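# Recreate the reference peg pattern on the board

## Task

Make the peg board match the 'pattern' reference image. Every hole that has a peg in the image needs a fully seated peg of that same colour, and every hole without one must stay empty. Read the image as a top-down view of the board whose upper edge is the side of the board farthest from the robot.

## Robot and tools

Robot: two arms, left_arm and right_arm, each with six joints and a parallel gripper. Everywhere a row or a per-joint list appears, joints go in this order: waist, shoulder, elbow, wrist pitch, wrist yaw, wrist roll. The gripper value comes after them.

Frame: all hand positions, velocities and orientations are given in the scene frame. Its origin sits at table height, halfway between the nominal bases of the two arms. +x points out over the table, +z points up, and left_arm is on the +y side. Arm names do not match image sides. The real bases are offset from nominal; use a BASES line if one is printed. Reported hand positions can be off by a few centimetres, more at long reach. end_effector_position is the point between the finger pads, roughly 1 cm behind the tips. The fingers point along the gripper's +z axis and close along its y axis.

Row format: every motion uses rows of 14 numbers in [-1, 1], one list covering both arms. The first 7 are left_arm: six joint values, then opening. The last 7 are the same for right_arm. Always include both arms. Joint values are offsets, not poses. They count from the Joint targets shown at the start of the action or move, not from the row before, so sending the same offset again moves the joint further. Scale: 1.0 means 2.224 rad for waist, shoulder and elbow, and 8.485 rad for the three wrist joints. Opening is absolute: +1 is fully open, -1 is closed. Sending 0 for a gripper means closed-ish (0 on the scale), not 'unchanged', so resend the current value to keep it. Sending 0 for all joints of an arm re-commands its current Joint targets.

Stated joint ranges (rad): waist -2.618 to 3.054, shoulder 0 to 3.142, elbow 0 to 3.142, wrist pitch and wrist yaw -1.571 to 1.571, wrist roll -2.094 to 2.094. The real ends can differ by up to 0.059. An action that pushes a joint more than 0.059 past its range is refused for both arms. A joint pushed past its real end stops there, and 'joint sent to its limit' is reported. Each step, targets can lead measured angles by at most 0.339 rad (big joints) or 2.2 rad (wrists). If targets would put a gripper more than 200 mm from where it is, they are scaled back.

Tools:
- execute_actions(actions, cameras): actions is a list of up to 15 actions. Each action is a table of up to 15 rows, and each row lasts one 1/30 s step. Short tables hold their last row to fill 15 steps, so each action takes 0.5 s. An empty list just reports state and images. If any action is malformed, or the first one fails the range check, the whole call is refused.
- move(target, speed, blend, opening_speed, blocking, cameras): target is one 14-number row or a list of up to 15 rows. All rows are offsets from the same starting Joint targets. The joints travel together along paths. speed is the top rad/s of the joint with the farthest to go (0.01 to 12.57, default 0.5), either one value or one per target. blend (rad) rounds off intermediate corners. opening_speed (0.2 or more, scale units per s) ramps the gripper. Later targets change the fingers only after everything has come to rest. Moves last at least 0.5 s; past 10 s they stop short. There is no collision avoidance. The result has a 'move:' line: done, off_target (at rest but more than 0.035 rad off), moving, held, or fault, plus limits=held if steps were withheld. blocking=false returns after about 0.5 s while the move continues.
- wait(seconds 0 to 10): lets the scene run with the last commands held.
- stop(): brakes a running move. Faster moves need more room to stop.
- zoom_image(camera, region [x0,y0,x1,y1] in pixels, at most 504x504): enlarges part of the latest image. Cameras: cam_head_left, cam_head_right, cam_high, cam_low, cam_left_wrist, cam_right_wrist, all 672x504.
- show_instructions(): shows the reference 'pattern' image.
- finished_scene(scene=1): ends the scene for good. The pattern must already be done and stay done without the robot.

Results: Joint positions (rad, then pad gap in m, 0.094 when fully open), Joint velocities ('within noise' when the arm is still), Joint targets (where the next offsets count from), Tool commands, end-effector pose, grip_measured (opening on the command scale; up to about 2.7 mm too wide when empty), grip_effort_nm (motor effort, negative means closing; it is not pad force), and joint torques (noisy, biased, and joints 1 to 3 wrap at ±28 N m). 'joint command not followed' means the clearance check changed some targets. Camera calibration is listed per camera. Wrist-camera images can lag while the arm moves.

Gripping: fingers move to where grip_measured would read the commanded value, so command about 0.05 to 0.11 below the touch reading to squeeze a small peg firmly. Each pad pushes with roughly 50 to 64 N. To release, command well above grip_measured.

Things to avoid: any object leaving the table (failure), dropping pegs, letting go of a peg while it is still moving, fast impacts, and shoving hard into the board. Pressing or hitting the arms against each other, including one gripper closing on the other's fingers, can fail the scene. Stretched poses, held loads and pushing against something unreachable heat the motors. At 75 °C you get MOTOR HOT, at 90 °C that arm folds up and stops working, and at 100 °C it goes limp. Thinking time lets the simulation run, so keep replies short. Loose objects may get small random nudges. Smooth, low-effort motion is preferred.

Each tool is called after ">>>" as name(argument=value, ...), one argument or row to a line, values as JSON.

Reference images:

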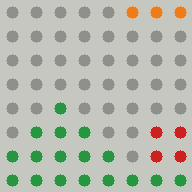

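## Session

>>> execute_actions(
  actions=[],
)

Scene clock: 0.00 s.
left_arm: end_effector_position=(+0.3776, +0.3750, +0.1404) grip_measured=+1.000 grip_effort_nm=n/a end_effector_quat_wxyz=(+0.620, -0.056, +0.782, +0.010) | right_arm: end_effector_position=(+0.4513, -0.2605, +0.1358) grip_measured=+1.000 grip_effort_nm=n/a end_effector_quat_wxyz=(+0.613, +0.024, +0.788, -0.047)
Joint positions: left_arm=[0.004 1.527 0.372 0.922 -0.076 -0.072 0.094] | right_arm=[0.003 1.559 0.362 0.949 0.078 -0.026 0.094]
Joint velocities: within noise
Joint torques (N m): no reading
Motor temperatures (°C): left_arm=[33 32 35 38 30 30 33] | right_arm=[29 40 40 33 27 27 31]
Heat: left arm: 38 °C; right arm: 40 °C.
Joint targets: left_arm=[0.004 1.520 0.378 0.923 -0.076 -0.072] | right_arm=[0.003 1.548 0.372 0.961 0.078 -0.025]
Tool commands: left_gripper/opening=+1.0 right_gripper/opening=+1.0

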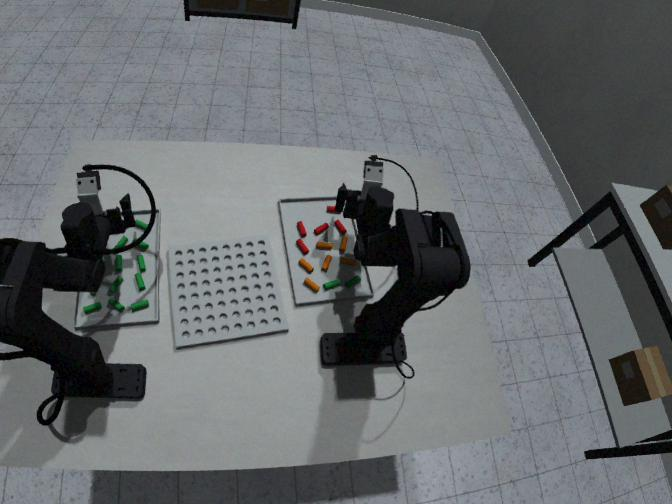

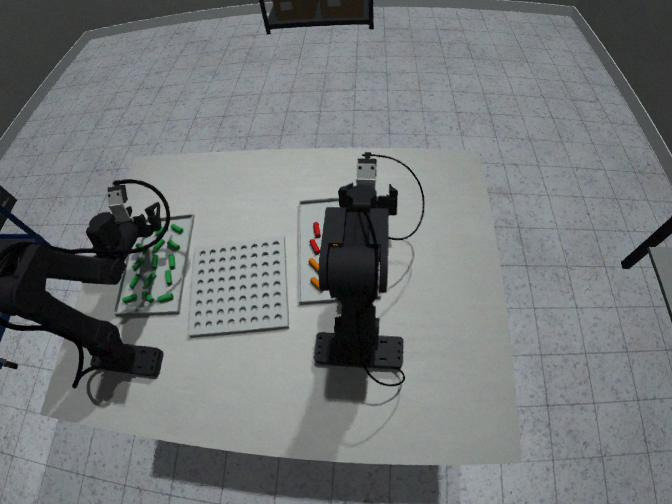

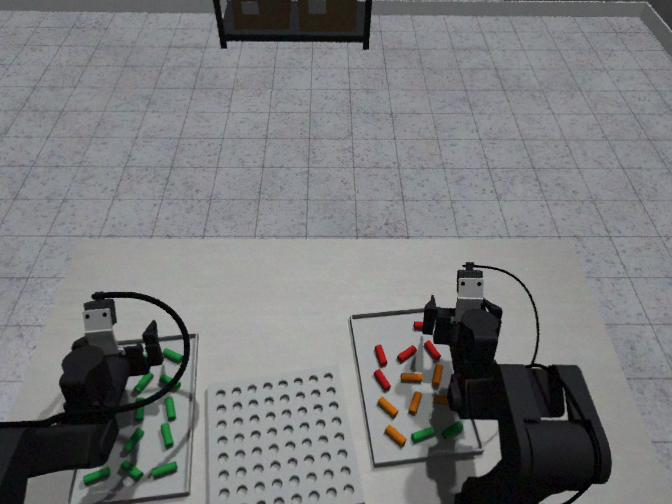

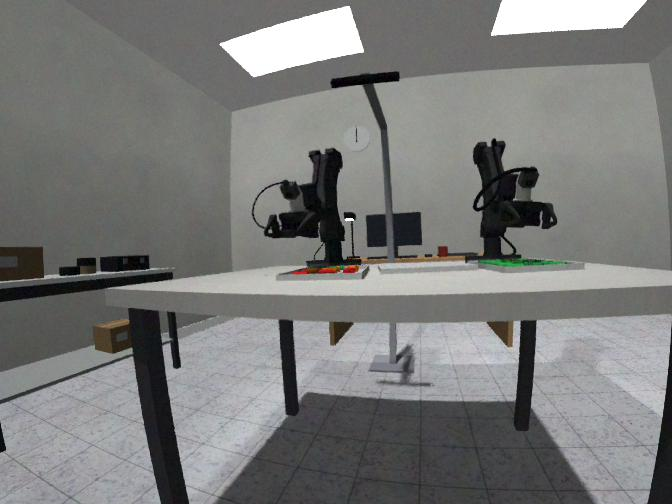

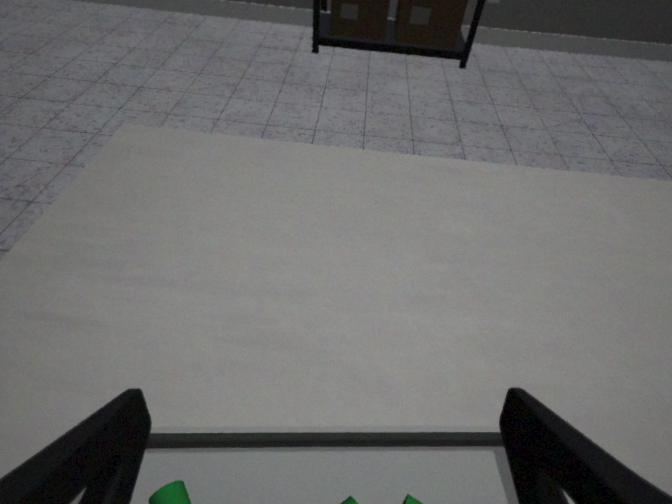

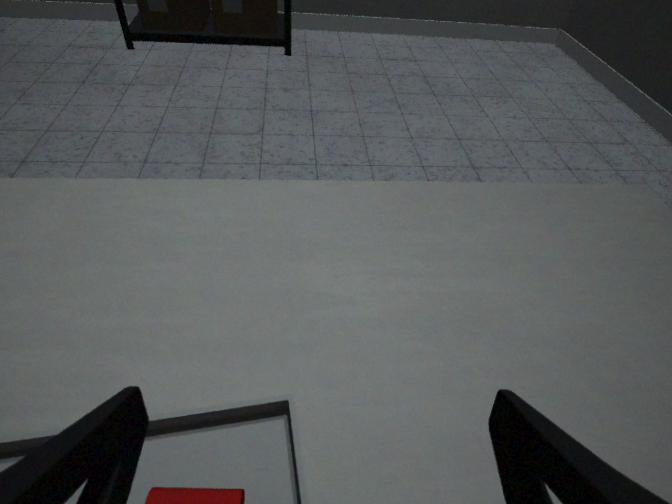

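>>> zoom_image(
  camera="cam_high",
  region=[60, 310, 220, 504],
)

>>> zoom_image(
  camera="cam_high",
  region=[190, 340, 390, 504],
)

>>> zoom_image(
  camera="cam_high",
  region=[340, 290, 500, 480],
)

>>> zoom_image(
  camera="cam_head_right",
  region=[100, 190, 310, 350],
)

>>> zoom_image(
  camera="cam_low",
  region=[230, 130, 600, 300],
)

Scaled by 2.598 from the camera's 672x504 image, which has a finer 960x720 frame.

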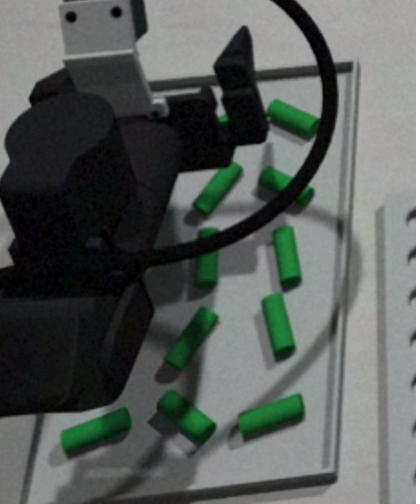

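Scaled by 2.520 from the camera's 672x504 image, which has a finer 960x720 frame.

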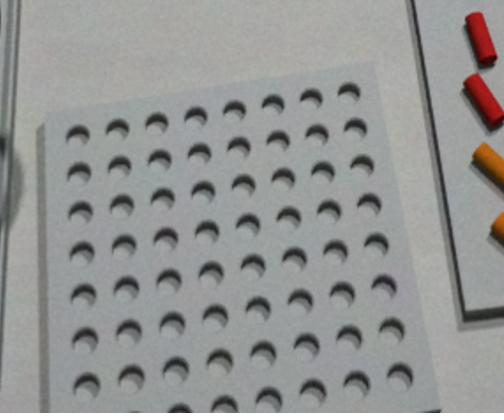

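Scaled by 2.653 from the camera's 672x504 image, which has a finer 960x720 frame.

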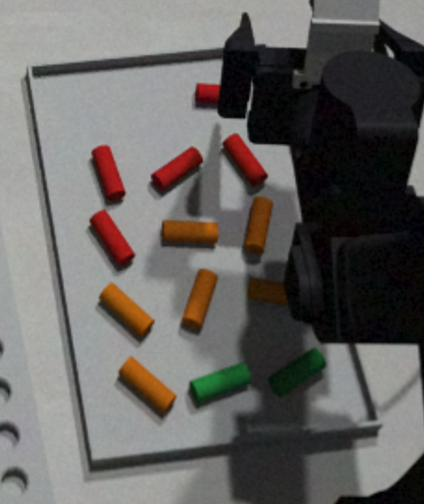

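Scaled by 2.400 from the camera's 672x504 image, which has a finer 960x720 frame.

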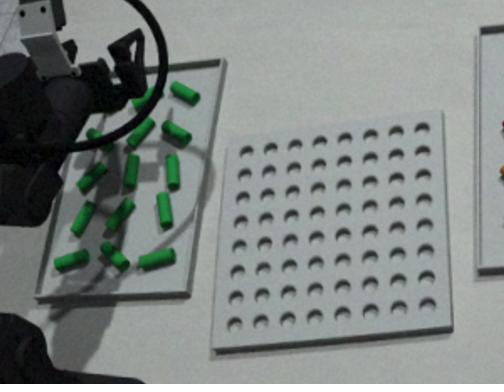

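Scaled by 1.362 from the camera's 672x504 image, which has a finer 960x720 frame.

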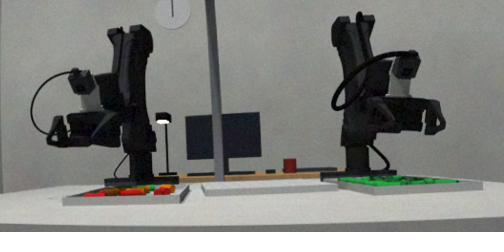

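>>> move(
  target=[0,0,0,0.0707,0,0,1,0,0,0,0.0707,0,0,1],
  cameras=[],
)

>>> move(
  target=[0,0,0.18,0,0,0,1,0,0,0.18,0,0,0,1],
  cameras=[],
)

>>> move(
  target=[0,-0.18,0,0,0,0,1,0,-0.18,0,0,0,0,1],
  cameras=[],
)

>>> move(
  target=[0,0,0,0,0.0707,0,1,0,0,0,0,0.0707,0,1],
  cameras=[],
)

>>> move(
  target=[0,0,0,0,-0.0707,0,0,0,0,0,0,-0.0707,0,0],
  cameras=["cam_left_wrist","cam_low"],
)

Scene clock: 131.87 s.
left_arm: end_effector_position=(+0.3763, +0.3750, +0.2605) grip_measured=+1.000 grip_effort_nm=-0.007 end_effector_quat_wxyz=(+0.791, -0.055, +0.609, -0.002) | right_arm: end_effector_position=(+0.4447, -0.2603, +0.2793) grip_measured=+1.000 grip_effort_nm=-0.017 end_effector_quat_wxyz=(+0.815, +0.032, +0.577, -0.044)
Joint positions: left_arm=[0.004 1.527 0.372 1.411 -0.076 -0.072 0.094] | right_arm=[0.003 1.559 0.362 1.537 0.078 -0.026 0.094]
Joint velocities: within noise
Joint torques (N m): left_arm=[0.08 -5.79 6.9 2.85 0.01 -0.01] | right_arm=[0.03 -6.64 6.49 2.5 -0.03 0.02]
Motor temperatures (°C): left_arm=[32 32 35 44 29 30 32] | right_arm=[28 42 41 42 27 27 30]
Heat: left arm: 44 °C; right arm: 42 °C.
Joint targets: left_arm=[0.004 1.520 0.378 1.523 -0.076 -0.072] | right_arm=[0.003 1.548 0.372 1.561 0.078 -0.025]
move: off_target (left_arm); left_arm: the wrist pitch is farthest, 0.112 rad from its target
No camera images: "cameras" was empty.

Scene clock: 133.07 s.
left_arm: end_effector_position=(+0.3991, +0.3752, +0.4182) grip_measured=+1.000 grip_effort_nm=-0.017 end_effector_quat_wxyz=(+0.893, -0.052, +0.447, -0.011) | right_arm: end_effector_position=(+0.4618, -0.2607, +0.4305) grip_measured=+1.000 grip_effort_nm=-0.017 end_effector_quat_wxyz=(+0.911, +0.036, +0.408, -0.040)
Joint positions: left_arm=[0.004 1.527 0.756 1.411 -0.076 -0.072 0.094] | right_arm=[0.003 1.559 0.742 1.547 0.078 -0.026 0.094]
Joint velocities: within noise
Joint torques (N m): left_arm=[0.02 -6.78 9.59 2.44 -0.02 -0.05] | right_arm=[0.03 -7.86 9.76 1.91 -0.04 0.01]
Motor temperatures (°C): left_arm=[32 32 36 45 29 30 32] | right_arm=[28 42 41 42 27 27 30]
Heat: left arm: 45 °C; right arm: 42 °C.
Joint targets: left_arm=[0.004 1.520 0.779 1.523 -0.076 -0.072] | right_arm=[0.003 1.548 0.773 1.562 0.078 -0.025]
move: off_target (left_arm); left_arm: the wrist pitch is farthest, 0.112 rad from its target
No camera images: "cameras" was empty.

Scene clock: 134.30 s.
left_arm: end_effector_position=(+0.2571, +0.3738, +0.5531) grip_measured=+1.000 grip_effort_nm=-0.027 end_effector_quat_wxyz=(+0.964, -0.047, +0.262, -0.020) | right_arm: end_effector_position=(+0.3161, -0.2569, +0.5613) grip_measured=+1.000 grip_effort_nm=-0.017 end_effector_quat_wxyz=(+0.975, +0.038, +0.218, -0.034)
Joint positions: left_arm=[0.004 1.126 0.756 1.407 -0.076 -0.072 0.094] | right_arm=[0.003 1.155 0.742 1.545 0.078 -0.026 0.094]
Joint velocities: within noise
Joint torques (N m): left_arm=[-0.05 -3.34 10.02 1.83 0.01 -0.02] | right_arm=[0.01 -3.32 9.95 1.22 -0.06 0.01]
Motor temperatures (°C): left_arm=[32 32 36 45 29 30 32] | right_arm=[28 42 41 42 27 27 30]
Heat: left arm: 45 °C; right arm: 42 °C.
Joint targets: left_arm=[0.004 1.120 0.779 1.523 -0.076 -0.072] | right_arm=[0.003 1.148 0.773 1.561 0.078 -0.025]
move: off_target (left_arm); left_arm: the wrist pitch is farthest, 0.116 rad from its target
No camera images: "cameras" was empty.

Scene clock: 136.27 s.
left_arm: end_effector_position=(+0.2465, +0.2720, +0.5334) grip_measured=+1.000 grip_effort_nm=-0.017 end_effector_quat_wxyz=(+0.930, +0.236, +0.265, -0.097) | right_arm: end_effector_position=(+0.2970, -0.3543, +0.5262) grip_measured=+1.000 grip_effort_nm=-0.017 end_effector_quat_wxyz=(+0.918, +0.325, +0.205, -0.096)
Joint positions: left_arm=[0.004 1.126 0.756 1.407 0.518 -0.072 0.094] | right_arm=[0.003 1.155 0.742 1.545 0.678 -0.024 0.094]
Joint velocities: within noise
Joint torques (N m): left_arm=[0.05 -3.06 9.91 1.83 -0.23 0] | right_arm=[0.03 -3.26 9.89 1.16 -0.3 0]
Motor temperatures (°C): left_arm=[32 32 36 45 29 30 32] | right_arm=[28 41 42 41 27 27 30]
Heat: left arm: 45 °C; right arm: 42 °C.
Joint targets: left_arm=[0.004 1.120 0.779 1.523 0.524 -0.072] | right_arm=[0.003 1.148 0.773 1.561 0.678 -0.025]
move: off_target (left_arm); left_arm: the wrist pitch is farthest, 0.116 rad from its target
No camera images: "cameras" was empty.

Scene clock: 138.23 s.
left_arm: end_effector_position=(+0.2572, +0.3718, +0.5532) grip_measured=+0.001 grip_effort_nm=-0.095 end_effector_quat_wxyz=(+0.964, -0.042, +0.262, -0.022) | right_arm: end_effector_position=(+0.3160, -0.2594, +0.5611) grip_measured=+0.003 grip_effort_nm=-0.149 end_effector_quat_wxyz=(+0.974, +0.045, +0.218, -0.035)
Joint positions: left_arm=[0.004 1.126 0.756 1.407 -0.065 -0.072 0.047] | right_arm=[0.003 1.155 0.742 1.545 0.092 -0.024 0.047]
Joint velocities: within noise
Joint torques (N m): left_arm=[-0.1 -3.15 9.89 1.88 -0.11 -0.03] | right_arm=[0.02 -3.34 9.96 1.22 -0.21 0]
Motor temperatures (°C): left_arm=[32 32 36 45 29 30 32] | right_arm=[28 41 42 41 27 27 30]
Heat: left arm: 45 °C; right arm: 42 °C.
Joint targets: left_arm=[0.004 1.120 0.779 1.523 -0.076 -0.072] | right_arm=[0.003 1.148 0.773 1.561 0.078 -0.025]
move: off_target (left_arm); left_arm: the wrist pitch is farthest, 0.116 rad from its target
camera_calibration:
cam_left_wrist: T_world_to_cam=[[-0.0379678, -0.991911, 0.12112, 0.308049], [0.549637, -0.121955, -0.826454, 0.409233], [0.83454, 0.0351935, 0.549821, -0.437818], [0, 0, 0, 1]] pos_world=[0.152143, 0.370873, 0.541623]
Images, in order (width x height): cam_low 672x504, cam_left_wrist 672x504.

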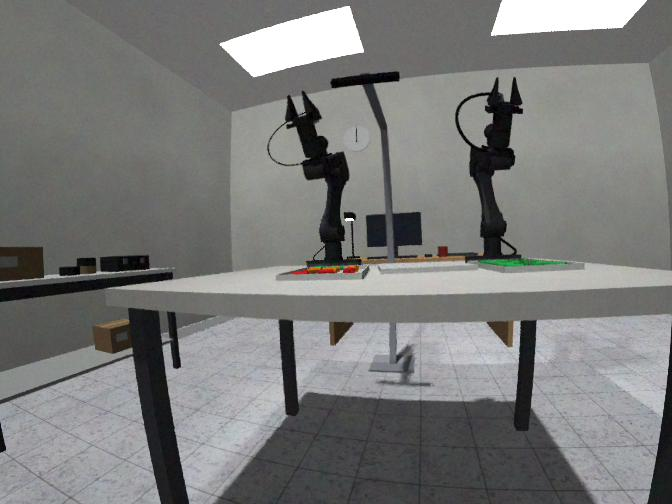

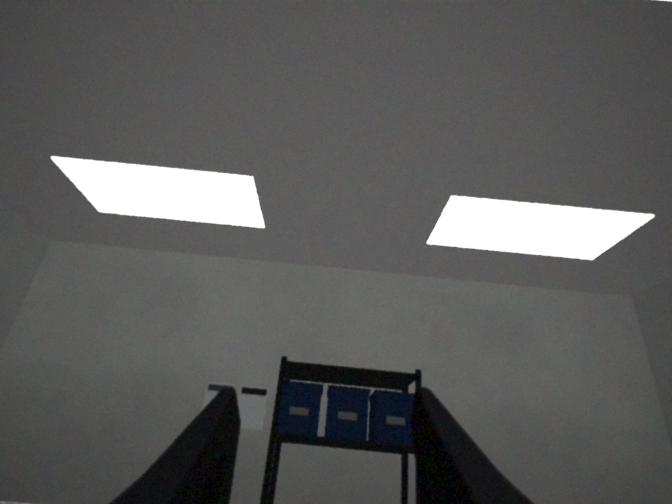

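>>> move(
  target=[-0.225,0,0,0,0,0,-1,0.225,0,0,0,0,0,-1],
  cameras=["cam_high","cam_head_left","cam_head_right","cam_right_wrist"],
)

Scene clock: 175.10 s.
left_arm: end_effector_position=(+0.2307, +0.2361, +0.5531) grip_measured=-0.986 grip_effort_nm=-0.774 end_effector_quat_wxyz=(+0.929, +0.021, +0.265, -0.257) | right_arm: end_effector_position=(+0.2942, -0.1291, +0.5612) grip_measured=-0.989 grip_effort_nm=-0.603 end_effector_quat_wxyz=(+0.953, -0.013, +0.221, +0.205)
Joint positions: left_arm=[-0.492 1.126 0.756 1.407 -0.069 -0.072 0.001] | right_arm=[0.497 1.155 0.742 1.545 0.085 -0.024 0.001]
Joint velocities: within noise
Joint torques (N m): left_arm=[-0.43 -3.26 9.94 1.84 -0.05 0.02] | right_arm=[0.66 -3.33 9.94 1.22 -0.13 0]
Motor temperatures (°C): left_arm=[32 32 39 46 29 29 32] | right_arm=[28 40 46 36 27 27 31]
Heat: left arm: 46 °C; right arm: 46 °C.
Joint targets: left_arm=[-0.497 1.120 0.779 1.523 -0.076 -0.072] | right_arm=[0.504 1.148 0.773 1.561 0.078 -0.025]
move: off_target (left_arm); left_arm: the wrist pitch is farthest, 0.116 rad from its target
camera_calibration:
cam_right_wrist: T_world_to_cam=[[0.369937, -0.926237, -0.072335, -0.191128], [0.526913, 0.273298, -0.80478, 0.374837], [0.765186, 0.259603, 0.589149, -0.425597], [0, 0, 0, 1]] pos_world=[0.19886, -0.168985, 0.538576]
Images, in order (width x height): cam_head_left 672x504, cam_head_right 672x504, cam_high 672x504, cam_right_wrist 672x504.

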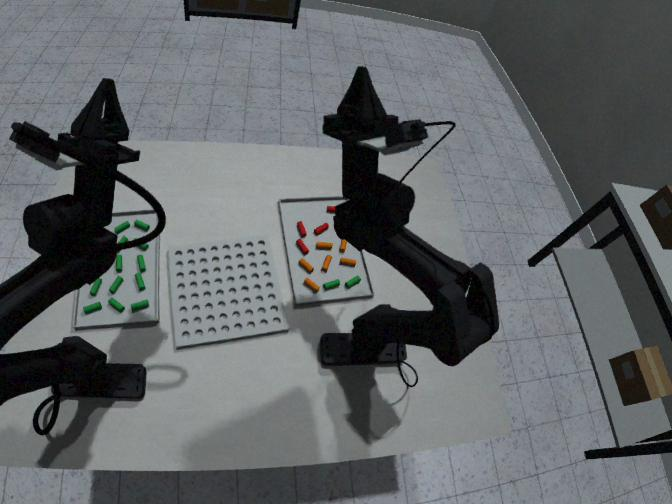

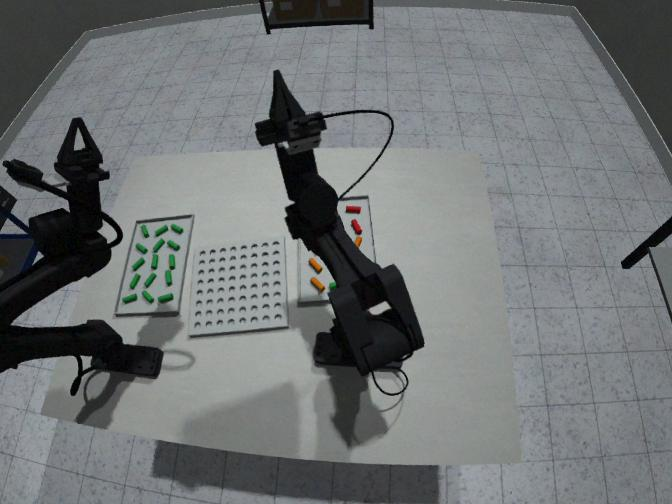

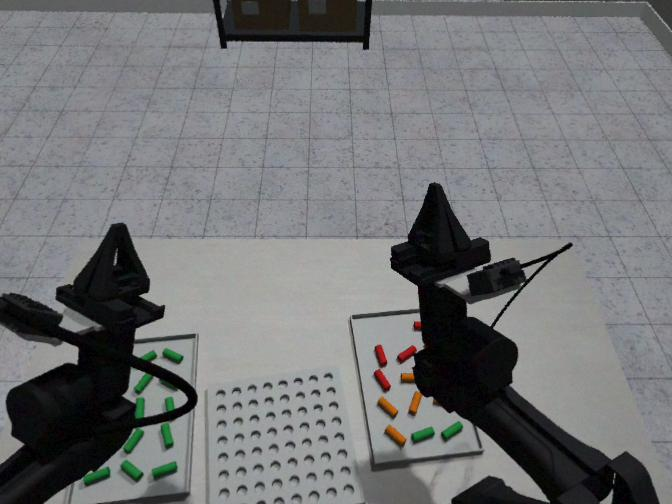

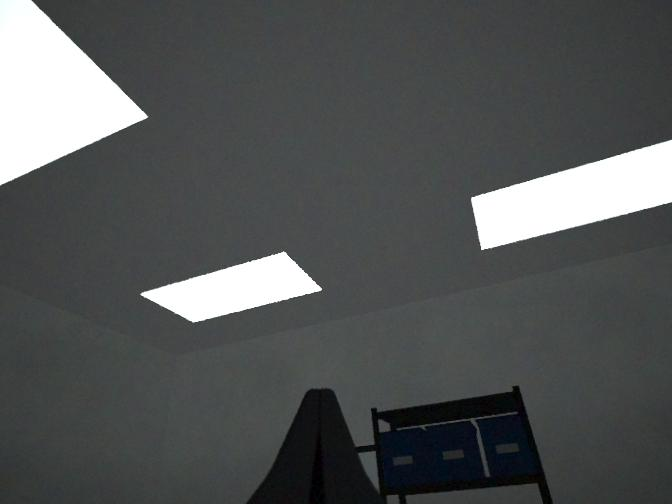

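>>> move(
  target=[0.2415,0.26,0.3094,-0.3374,0.009,0.0085,1,-0.1142,0.1853,0.2374,-0.3386,-0.0092,0.003,1],
  speed=1.2,
  cameras=["cam_head_left","cam_left_wrist","cam_right_wrist"],
)

Scene clock: 309.30 s.
left_arm: end_effector_position=(+0.2743, +0.3728, +0.1466) grip_measured=+0.999 grip_effort_nm=0.066 end_effector_quat_wxyz=(-0.002, -0.027, +1.000, +0.006) | right_arm: end_effector_position=(+0.3047, -0.1789, +0.1425) grip_measured=+0.998 grip_effort_nm=0.115 end_effector_quat_wxyz=(-0.008, -0.117, +0.993, -0.006)
Joint positions: left_arm=[0.038 1.682 1.437 -1.329 -0.011 -0.011 0.094] | right_arm=[0.256 1.55 1.264 -1.301 0.011 -0.006 0.094]
Joint velocities: within noise
Joint torques (N m): left_arm=[0.24 -6.12 10.09 -0.17 0.13 0.11] | right_arm=[-0.65 -5.76 10.32 0.58 -0.12 0.07]
Motor temperatures (°C): left_arm=[32 31 41 47 28 29 33] | right_arm=[28 39 48 33 27 27 31]
Heat: left arm: 47 °C; right arm: 48 °C.
Joint targets: left_arm=[0.041 1.698 1.467 -1.340 0.000 0.000] | right_arm=[0.249 1.560 1.300 -1.311 0.000 0.000]
move: off_target (right_arm); right_arm: the elbow is farthest, 0.038 rad from its target
camera_calibration:
cam_left_wrist: T_world_to_cam=[[0.084464, -0.996044, -0.0276057, 0.348786], [-0.892938, -0.0879571, 0.441503, 0.261004], [-0.442185, -0.012641, -0.896835, 0.351523], [0, 0, 0, 1]] pos_world=[0.359039, 0.374807, 0.209652]
cam_right_wrist: T_world_to_cam=[[0.255258, -0.966469, 0.0279384, -0.258024], [-0.846591, -0.209452, 0.489299, 0.193626], [-0.467041, -0.14855, -0.871668, 0.336584], [0, 0, 0, 1]] pos_world=[0.386983, -0.158817, 0.205857]
Images, in order (width x height): cam_head_left 672x504, cam_left_wrist 672x504, cam_right_wrist 672x504.

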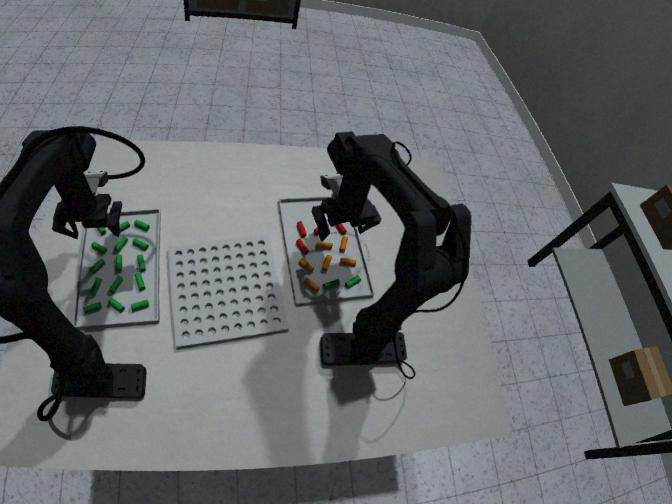

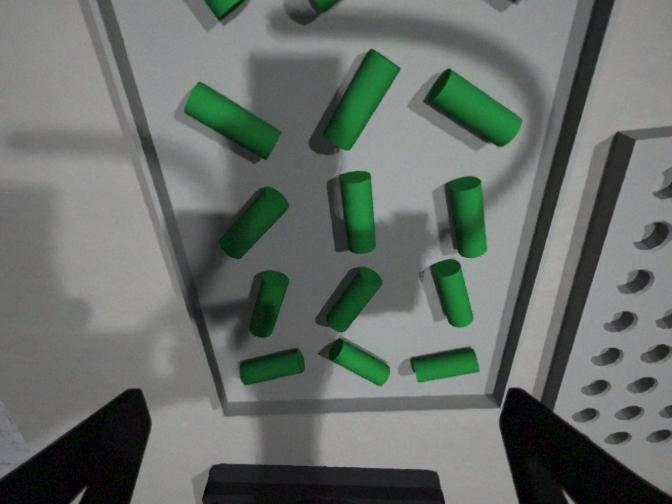

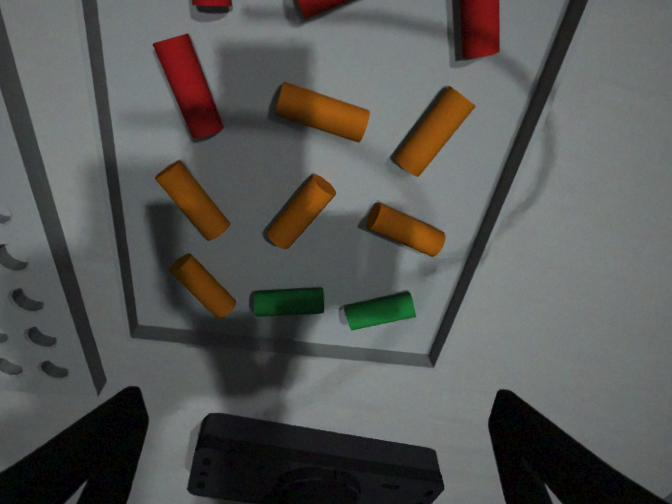

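>>> move(
  target=[-0.0432,0.1965,0.018,-0.0094,0.0252,-0.0454,-0.37,0,0,0,0,0,0,-0.37],
  cameras=["cam_head_right","cam_left_wrist"],
)

Scene clock: 414.73 s.
left_arm: end_effector_position=(+0.2526, +0.3096, +0.0454) grip_measured=-0.369 grip_effort_nm=-0.085 end_effector_quat_wxyz=(-0.244, -0.183, +0.951, -0.048) | right_arm: end_effector_position=(+0.3046, -0.1789, +0.1426) grip_measured=-0.368 grip_effort_nm=-0.149 end_effector_quat_wxyz=(-0.008, -0.116, +0.993, -0.006)
Joint positions: left_arm=[-0.05 2.114 1.486 -1.406 0.201 -0.376 0.03] | right_arm=[0.256 1.55 1.264 -1.302 0.011 -0.006 0.03]
Joint velocities: within noise
Joint torques (N m): left_arm=[-0.51 -8.54 7.76 -1.05 0.24 -0.1] | right_arm=[-0.64 -5.76 10.33 0.59 -0.12 0.08]
Motor temperatures (°C): left_arm=[31 33 38 39 28 29 32] | right_arm=[28 39 48 31 27 27 31]
Heat: left arm: 39 °C; right arm: 48 °C.
Joint targets: left_arm=[-0.056 2.135 1.507 -1.420 0.214 -0.385] | right_arm=[0.249 1.560 1.301 -1.311 0.000 0.000]
move: off_target (right_arm); right_arm: the elbow is farthest, 0.036 rad from its target
camera_calibration:
cam_left_wrist: T_world_to_cam=[[0.388168, -0.921205, -0.026572, 0.184906], [-0.521844, -0.243471, 0.817558, 0.218094], [-0.759608, -0.303483, -0.575233, 0.405959], [0, 0, 0, 1]] pos_world=[0.350407, 0.346639, 0.0601299]
Images, in order (width x height): cam_head_right 672x504, cam_left_wrist 672x504.

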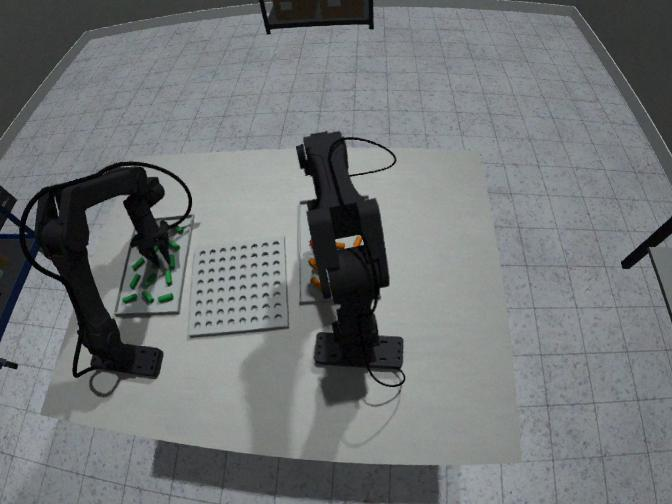

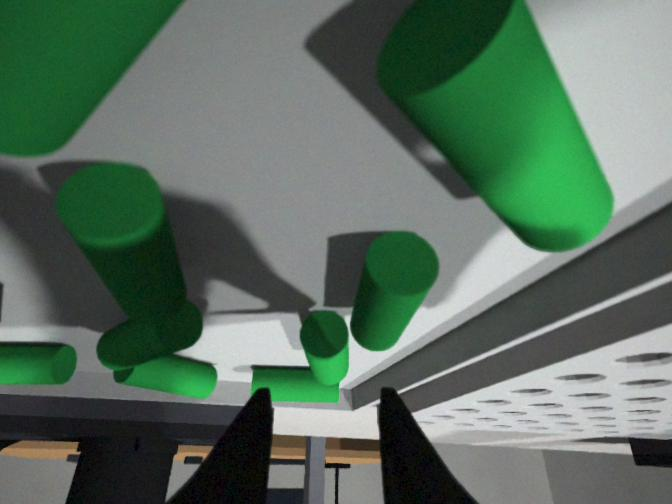

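>>> move(
  target=[0.003,0.0126,-0.0157,0.006,0,0,-0.37,0,0,0,0,0,0,-0.37],
  cameras=["cam_left_wrist"],
)

>>> zoom_image(
  camera="cam_left_wrist",
  region=[220, 270, 440, 430],
)

Scene clock: 459.90 s.
left_arm: end_effector_position=(+0.2521, +0.3088, +0.0432) grip_measured=-0.369 grip_effort_nm=-0.095 end_effector_quat_wxyz=(-0.248, -0.184, +0.950, -0.049) | right_arm: end_effector_position=(+0.3046, -0.1789, +0.1426) grip_measured=-0.368 grip_effort_nm=-0.149 end_effector_quat_wxyz=(-0.008, -0.116, +0.993, -0.006)
Joint positions: left_arm=[-0.05 2.123 1.486 -1.405 0.206 -0.377 0.03] | right_arm=[0.256 1.55 1.264 -1.302 0.011 -0.006 0.03]
Joint velocities: within noise
Joint torques (N m): left_arm=[0.03 -6.82 4.36 -0.58 0.17 -0.09] | right_arm=[-0.66 -5.76 10.33 0.58 -0.12 0.08]
Motor temperatures (°C): left_arm=[31 35 39 39 28 29 32] | right_arm=[28 39 49 30 27 27 31]
Heat: left arm: 39 °C; right arm: 49 °C.
Joint targets: left_arm=[-0.049 2.163 1.472 -1.369 0.214 -0.385] | right_arm=[0.249 1.560 1.301 -1.311 0.000 0.000]
move: off_target (left_arm, right_arm); left_arm: the shoulder is farthest, 0.040 rad from its target; right_arm: the elbow is farthest, 0.037 rad from its target
camera_calibration:
cam_left_wrist: T_world_to_cam=[[0.390751, -0.92011, -0.0266777, 0.183366], [-0.514522, -0.242355, 0.822515, 0.217021], [-0.76327, -0.307673, -0.568117, 0.40601], [0, 0, 0, 1]] pos_world=[0.349907, 0.346231, 0.0570502]
Images, in order (width x height): cam_left_wrist 672x504.

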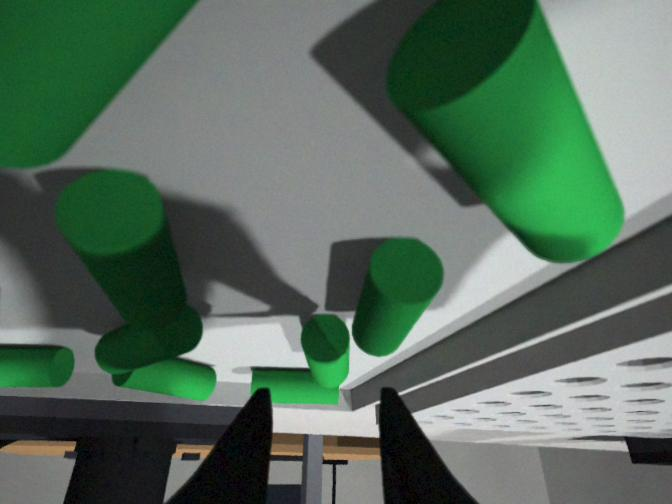

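Scaled by 2.291 from the camera's 672x504 image, which has a finer 960x720 frame.

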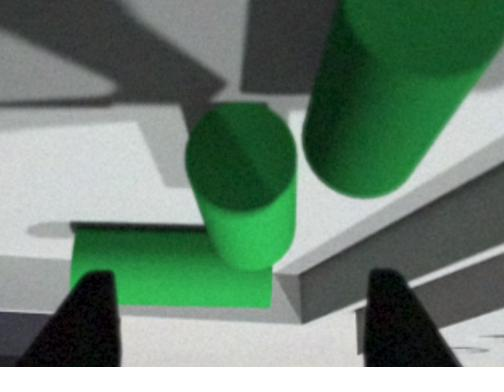

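>>> move(
  target=[
    [0,-0.08,0,0,0,0,-0.37,0,0,0,0,0,0,-0.37],
    [-0.0638,-0.2163,-0.1781,0.0488,-0.0252,-0.0223,-0.37,0,0,0,0,0,0,-0.37],
  ],
  cameras=["cam_left_wrist"],
)

Scene clock: 512.53 s.
left_arm: end_effector_position=(+0.2531, +0.3035, +0.0520) grip_measured=-0.369 grip_effort_nm=-0.085 end_effector_quat_wxyz=(-0.016, -0.191, +0.982, -0.003) | right_arm: end_effector_position=(+0.3046, -0.1789, +0.1426) grip_measured=-0.368 grip_effort_nm=-0.144 end_effector_quat_wxyz=(-0.008, -0.116, +0.993, -0.006)
Joint positions: left_arm=[-0.187 1.713 1.088 -0.974 0.017 -0.565 0.03] | right_arm=[0.256 1.55 1.264 -1.302 0.011 -0.006 0.03]
Joint velocities: within noise
Joint torques (N m): left_arm=[-0.32 -10.21 5.49 0.14 -0.17 -0.11] | right_arm=[-0.64 -5.76 10.33 0.59 -0.11 0.07]
Motor temperatures (°C): left_arm=[31 33 37 37 28 29 32] | right_arm=[28 39 49 30 27 27 31]
Heat: left arm: 37 °C; right arm: 49 °C.
Joint targets: left_arm=[-0.191 1.682 1.076 -0.955 0.000 -0.574] | right_arm=[0.249 1.560 1.301 -1.311 0.000 0.000]
move: off_target (right_arm); right_arm: the elbow is farthest, 0.037 rad from its target
camera_calibration:
cam_left_wrist: T_world_to_cam=[[0.401767, -0.915562, -0.0181618, 0.173653], [-0.805417, -0.362732, 0.468753, 0.337616], [-0.43576, -0.173702, -0.883143, 0.303026], [0, 0, 0, 1]] pos_world=[0.3342, 0.33409, 0.112511]
Images, in order (width x height): cam_left_wrist 672x504.

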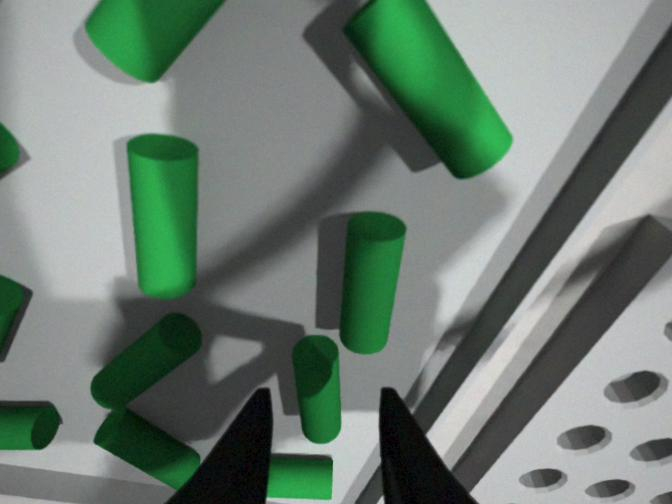

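>>> move(
  target=[-0.0142,0.0013,-0.0746,0.0206,-0.0012,-0.011,-0.37,0,0,0,0,0,0,-0.37],
  speed=0.3,
  cameras=["cam_left_wrist"],
)

Scene clock: 533.60 s.
left_arm: end_effector_position=(+0.2339, +0.3010, +0.0193) grip_measured=-0.369 grip_effort_nm=-0.081 end_effector_quat_wxyz=(-0.012, -0.221, +0.975, +0.002) | right_arm: end_effector_position=(+0.3046, -0.1789, +0.1426) grip_measured=-0.368 grip_effort_nm=-0.144 end_effector_quat_wxyz=(-0.008, -0.116, +0.993, -0.006)
Joint positions: left_arm=[-0.216 1.701 0.929 -0.822 0.007 -0.656 0.03] | right_arm=[0.256 1.55 1.264 -1.302 0.011 -0.006 0.03]
Joint velocities: within noise
Joint torques (N m): left_arm=[-0.66 -8.28 4.36 0.39 -0.18 -0.16] | right_arm=[-0.64 -5.78 10.32 0.58 -0.11 0.08]
Motor temperatures (°C): left_arm=[31 34 37 37 28 29 31] | right_arm=[28 39 49 30 27 27 31]
Heat: left arm: 37 °C; right arm: 49 °C.
Joint targets: left_arm=[-0.223 1.685 0.910 -0.780 -0.010 -0.667] | right_arm=[0.249 1.560 1.301 -1.311 0.000 0.000]
move: off_target (left_arm, right_arm); left_arm: the wrist pitch is farthest, 0.042 rad from its target; right_arm: the elbow is farthest, 0.037 rad from its target
camera_calibration:
cam_left_wrist: T_world_to_cam=[[0.458488, -0.888339, -0.0253634, 0.157132], [-0.78378, -0.417646, 0.459632, 0.348184], [-0.418902, -0.190856, -0.887747, 0.266677], [0, 0, 0, 1]] pos_world=[0.312568, 0.335901, 0.0806907]
Images, in order (width x height): cam_left_wrist 672x504.

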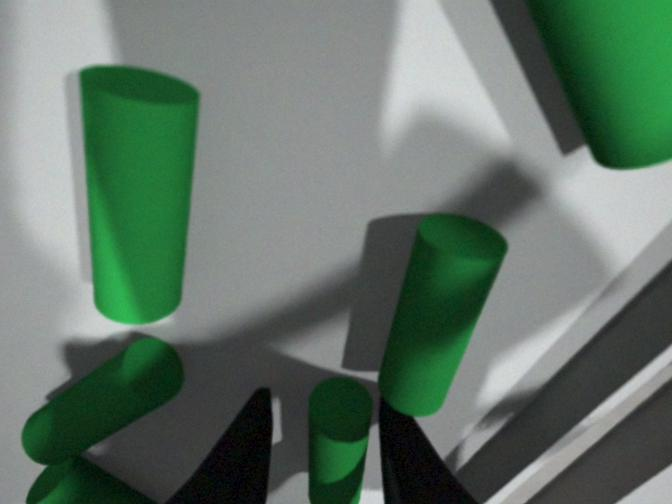

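>>> move(
  target=[
    [-0.0099,-0.0025,-0.008,0.0024,0,0,-0.37,0,0,0,0,0,0,-0.37],
    [-0.0099,-0.0025,-0.008,0.0024,0,0,-0.85,0,0,0,0,0,0,-0.37],
  ],
  speed=0.3,
  cameras=["cam_left_wrist"],
  opening_speed=1,
)

Scene clock: 557.43 s.
left_arm: end_effector_position=(+0.2370, +0.2966, +0.0193) grip_measured=-0.693 grip_effort_nm=-1.038 end_effector_quat_wxyz=(+0.005, -0.211, +0.978, +0.003) | right_arm: end_effector_position=(+0.3046, -0.1789, +0.1426) grip_measured=-0.368 grip_effort_nm=-0.149 end_effector_quat_wxyz=(-0.008, -0.116, +0.993, -0.006)
Joint positions: left_arm=[-0.24 1.689 0.915 -0.79 -0.009 -0.659 0.014] | right_arm=[0.256 1.55 1.264 -1.302 0.011 -0.006 0.03]
Joint velocities: within noise
Joint torques (N m): left_arm=[-0.44 -7.54 4.21 0.32 -0.02 -0.12] | right_arm=[-0.64 -5.72 10.32 0.58 -0.12 0.07]
Motor temperatures (°C): left_arm=[31 33 36 37 28 29 31] | right_arm=[28 39 49 30 27 27 31]
Heat: left arm: 37 °C; right arm: 49 °C.
Joint targets: left_arm=[-0.245 1.680 0.892 -0.760 -0.010 -0.667] | right_arm=[0.249 1.560 1.301 -1.311 0.000 0.000]
move: off_target (right_arm); target 2's new numbers were sent with left_arm's wrist pitch 0.047 rad from that target; right_arm: the elbow is farthest, 0.037 rad from its target
camera_calibration:
cam_left_wrist: T_world_to_cam=[[0.43966, -0.897969, -0.0187189, 0.158993], [-0.807411, -0.404279, 0.429705, 0.351062], [-0.393429, -0.17381, -0.902776, 0.256326], [0, 0, 0, 1]] pos_world=[0.314394, 0.32925, 0.0835286]
Images, in order (width x height): cam_left_wrist 672x504.

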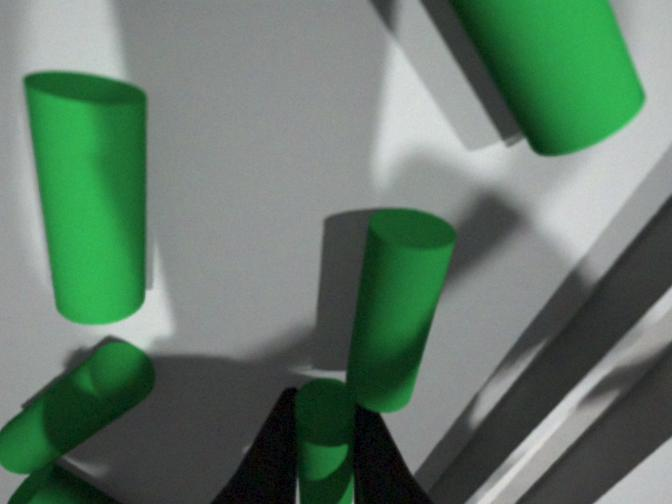

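>>> move(
  target=[
    [0,-0.0517,0.1124,-0.0448,0,0,-0.85,0,0,0,0,0,0,-0.37],
    [-0.2046,0.1066,0.4029,-0.0801,0.0012,0.0786,-0.85,0,0,0,0,0,0,-0.37],
  ],
  speed=0.9,
  cameras=["cam_left_wrist","cam_high"],
)

>>> zoom_image(
  camera="cam_left_wrist",
  region=[200, 300, 460, 504],
)

Scene clock: 580.07 s.
left_arm: end_effector_position=(+0.2480, +0.1281, +0.1621) grip_measured=-0.694 grip_effort_nm=-1.057 end_effector_quat_wxyz=(+0.004, +0.337, +0.941, +0.000) | right_arm: end_effector_position=(+0.3046, -0.1789, +0.1426) grip_measured=-0.368 grip_effort_nm=-0.144 end_effector_quat_wxyz=(-0.008, -0.116, +0.993, -0.006)
Joint positions: left_arm=[-0.705 1.895 1.759 -1.427 -0.002 -0.012 0.014] | right_arm=[0.256 1.55 1.264 -1.302 0.011 -0.006 0.03]
Joint velocities: within noise
Joint torques (N m): left_arm=[0.65 -7.75 9.84 -0.11 0.02 0.11] | right_arm=[-0.64 -5.76 10.3 0.58 -0.12 0.07]
Motor temperatures (°C): left_arm=[31 34 36 36 28 29 32] | right_arm=[28 39 49 30 27 27 31]
Heat: left arm: 36 °C; right arm: 49 °C.
Joint targets: left_arm=[-0.700 1.917 1.788 -1.439 0.000 -0.001] | right_arm=[0.249 1.560 1.301 -1.311 0.000 0.000]
move: off_target (right_arm); right_arm: the elbow is farthest, 0.037 rad from its target
camera_calibration:
cam_left_wrist: T_world_to_cam=[[-0.610791, -0.791595, -0.0176343, 0.252212], [-0.718649, 0.544882, 0.432027, 0.0864173], [-0.332382, 0.276551, -0.901688, 0.287262], [0, 0, 0, 1]] pos_world=[0.311633, 0.0731204, 0.226134]
Images, in order (width x height): cam_high 672x504, cam_left_wrist 672x504.

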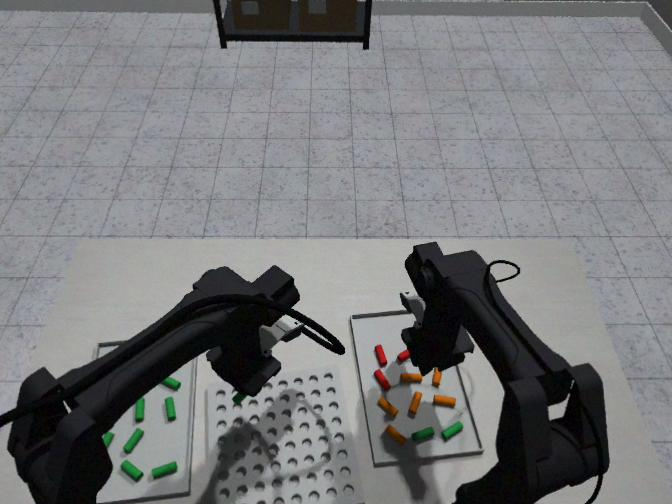

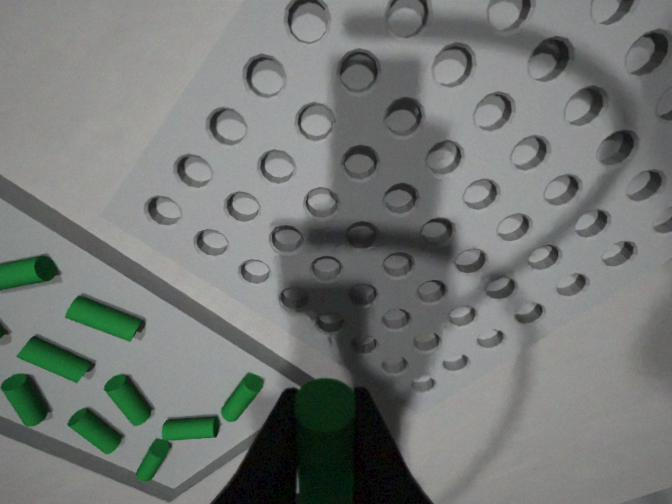

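Scaled by 1.938 from the camera's 672x504 image, which has a finer 960x720 frame.

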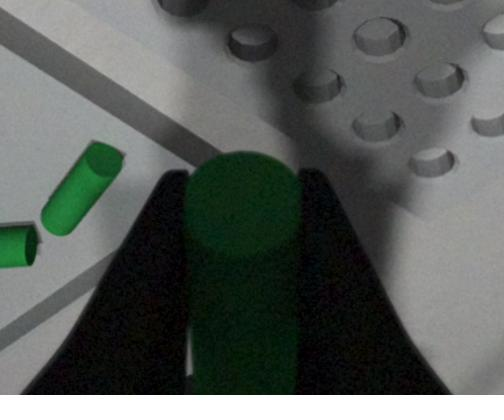

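>>> move(
  target=[
    [0.0315,-0.1425,-0.3318,0.1342,0,0,-0.85,0,0,0,0,0,0,-0.37],
    [0.0315,-0.1875,-0.5342,0.2285,0,0,-0.85,0,0,0,0,0,0,-0.37],
    [0.0315,-0.0432,-0.6574,0.3047,0,0,-0.85,0,0,0,0,0,0,-0.37],
  ],
  speed=0.8,
  cameras=["cam_left_wrist","cam_high","cam_head_right","cam_low"],
)

>>> zoom_image(
  camera="cam_left_wrist",
  region=[160, 300, 500, 504],
)

Scene clock: 642.03 s.
left_arm: end_effector_position=(+0.2979, +0.1225, +0.0684) grip_measured=-0.694 grip_effort_nm=-1.038 end_effector_quat_wxyz=(+0.545, +0.250, +0.780, -0.179) | right_arm: end_effector_position=(+0.3046, -0.1789, +0.1426) grip_measured=-0.368 grip_effort_nm=-0.149 end_effector_quat_wxyz=(-0.008, -0.116, +0.993, -0.006)
Joint positions: left_arm=[-0.635 1.804 0.336 1.121 -0.002 -0.008 0.014] | right_arm=[0.256 1.55 1.264 -1.302 0.011 -0.006 0.03]
Joint velocities: within noise
Joint torques (N m): left_arm=[0.44 -4.75 3.75 1.98 0.02 0.08] | right_arm=[-0.64 -5.78 10.32 0.59 -0.12 0.07]
Motor temperatures (°C): left_arm=[31 36 39 36 28 29 33] | right_arm=[28 39 50 29 27 27 31]
Heat: left arm: 39 °C; right arm: 50 °C.
Joint targets: left_arm=[-0.630 1.821 0.326 1.146 0.000 -0.001] | right_arm=[0.249 1.560 1.301 -1.311 0.000 0.000]
move: off_target (right_arm); right_arm: the elbow is farthest, 0.037 rad from its target
camera_calibration:
cam_left_wrist: T_world_to_cam=[[-0.564207, -0.825108, 0.0294348, 0.263717], [-0.605639, 0.389378, -0.693964, 0.228235], [0.561134, -0.409366, -0.719408, 0.0263051], [0, 0, 0, 1]] pos_world=[0.272259, 0.139494, 0.169549]
Images, in order (width x height): cam_head_right 672x504, cam_high 672x504, cam_low 672x504, cam_left_wrist 672x504.

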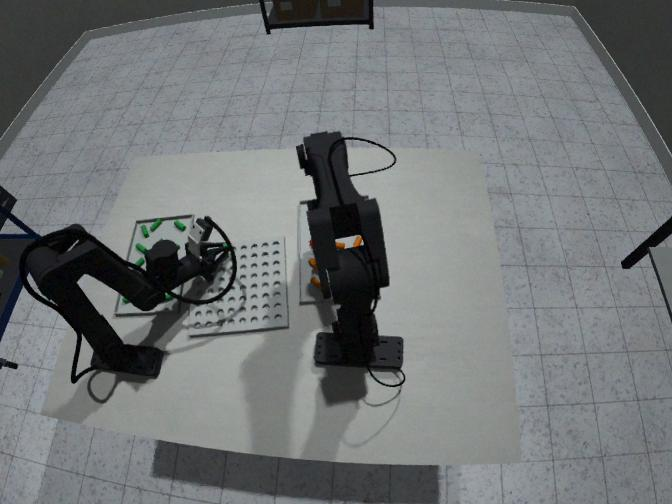

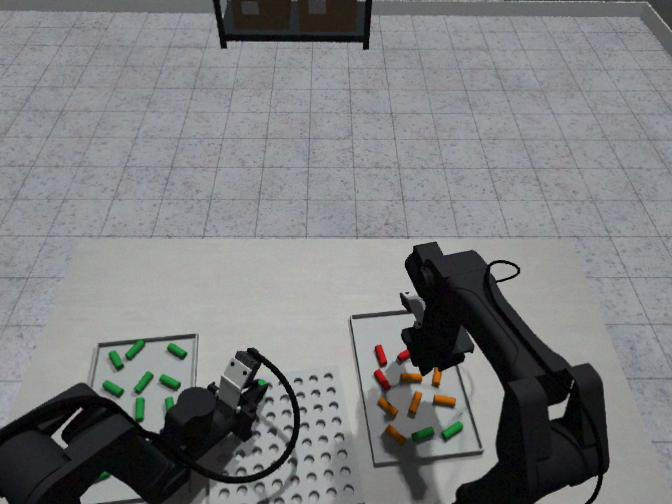

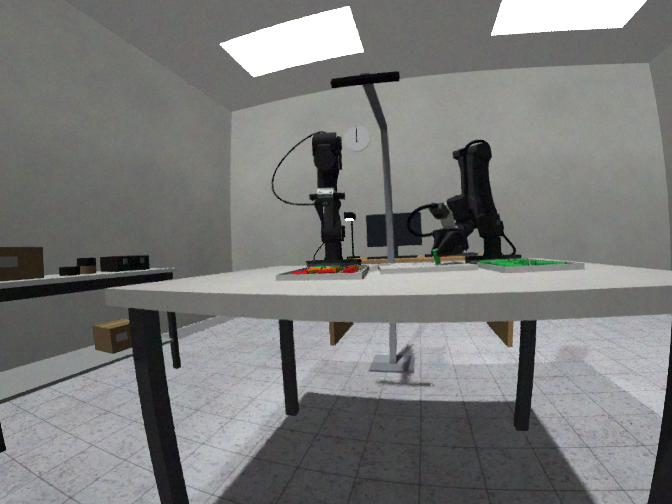

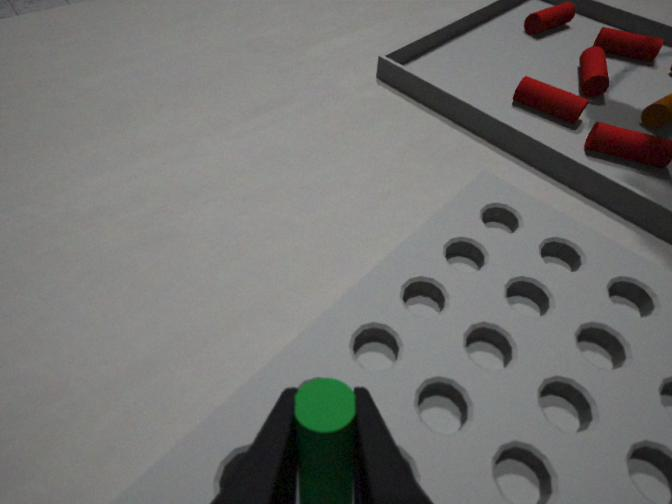

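Scaled by 1.482 from the camera's 672x504 image, which has a finer 960x720 frame.

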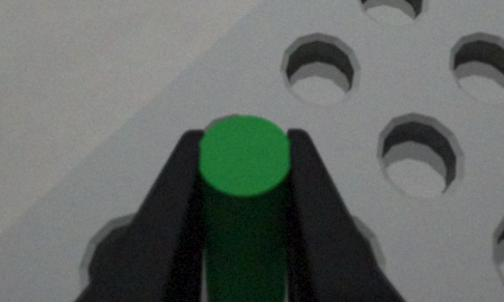

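>>> zoom_image(
  camera="cam_low",
  region=[380, 200, 500, 290],
)

>>> zoom_image(
  camera="cam_head_right",
  region=[150, 200, 310, 340],
)

Scaled by 4.200 from the camera's 672x504 image, which has a finer 960x720 frame.

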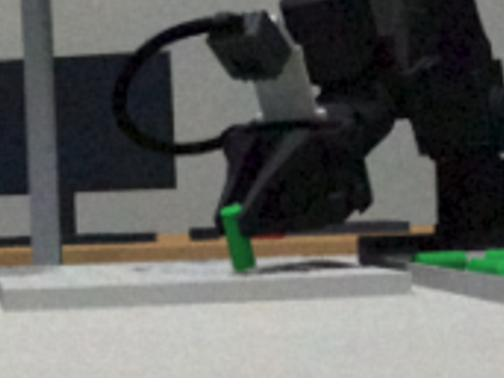

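Scaled by 3.150 from the camera's 672x504 image, which has a finer 960x720 frame.

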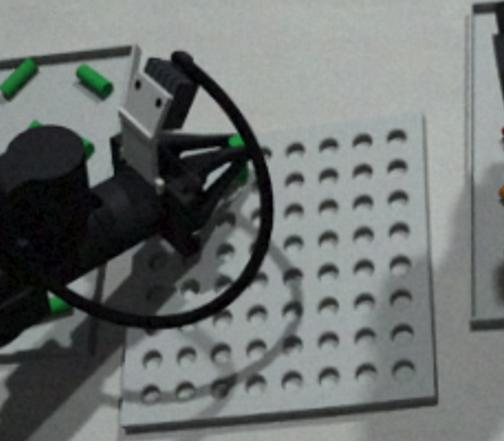

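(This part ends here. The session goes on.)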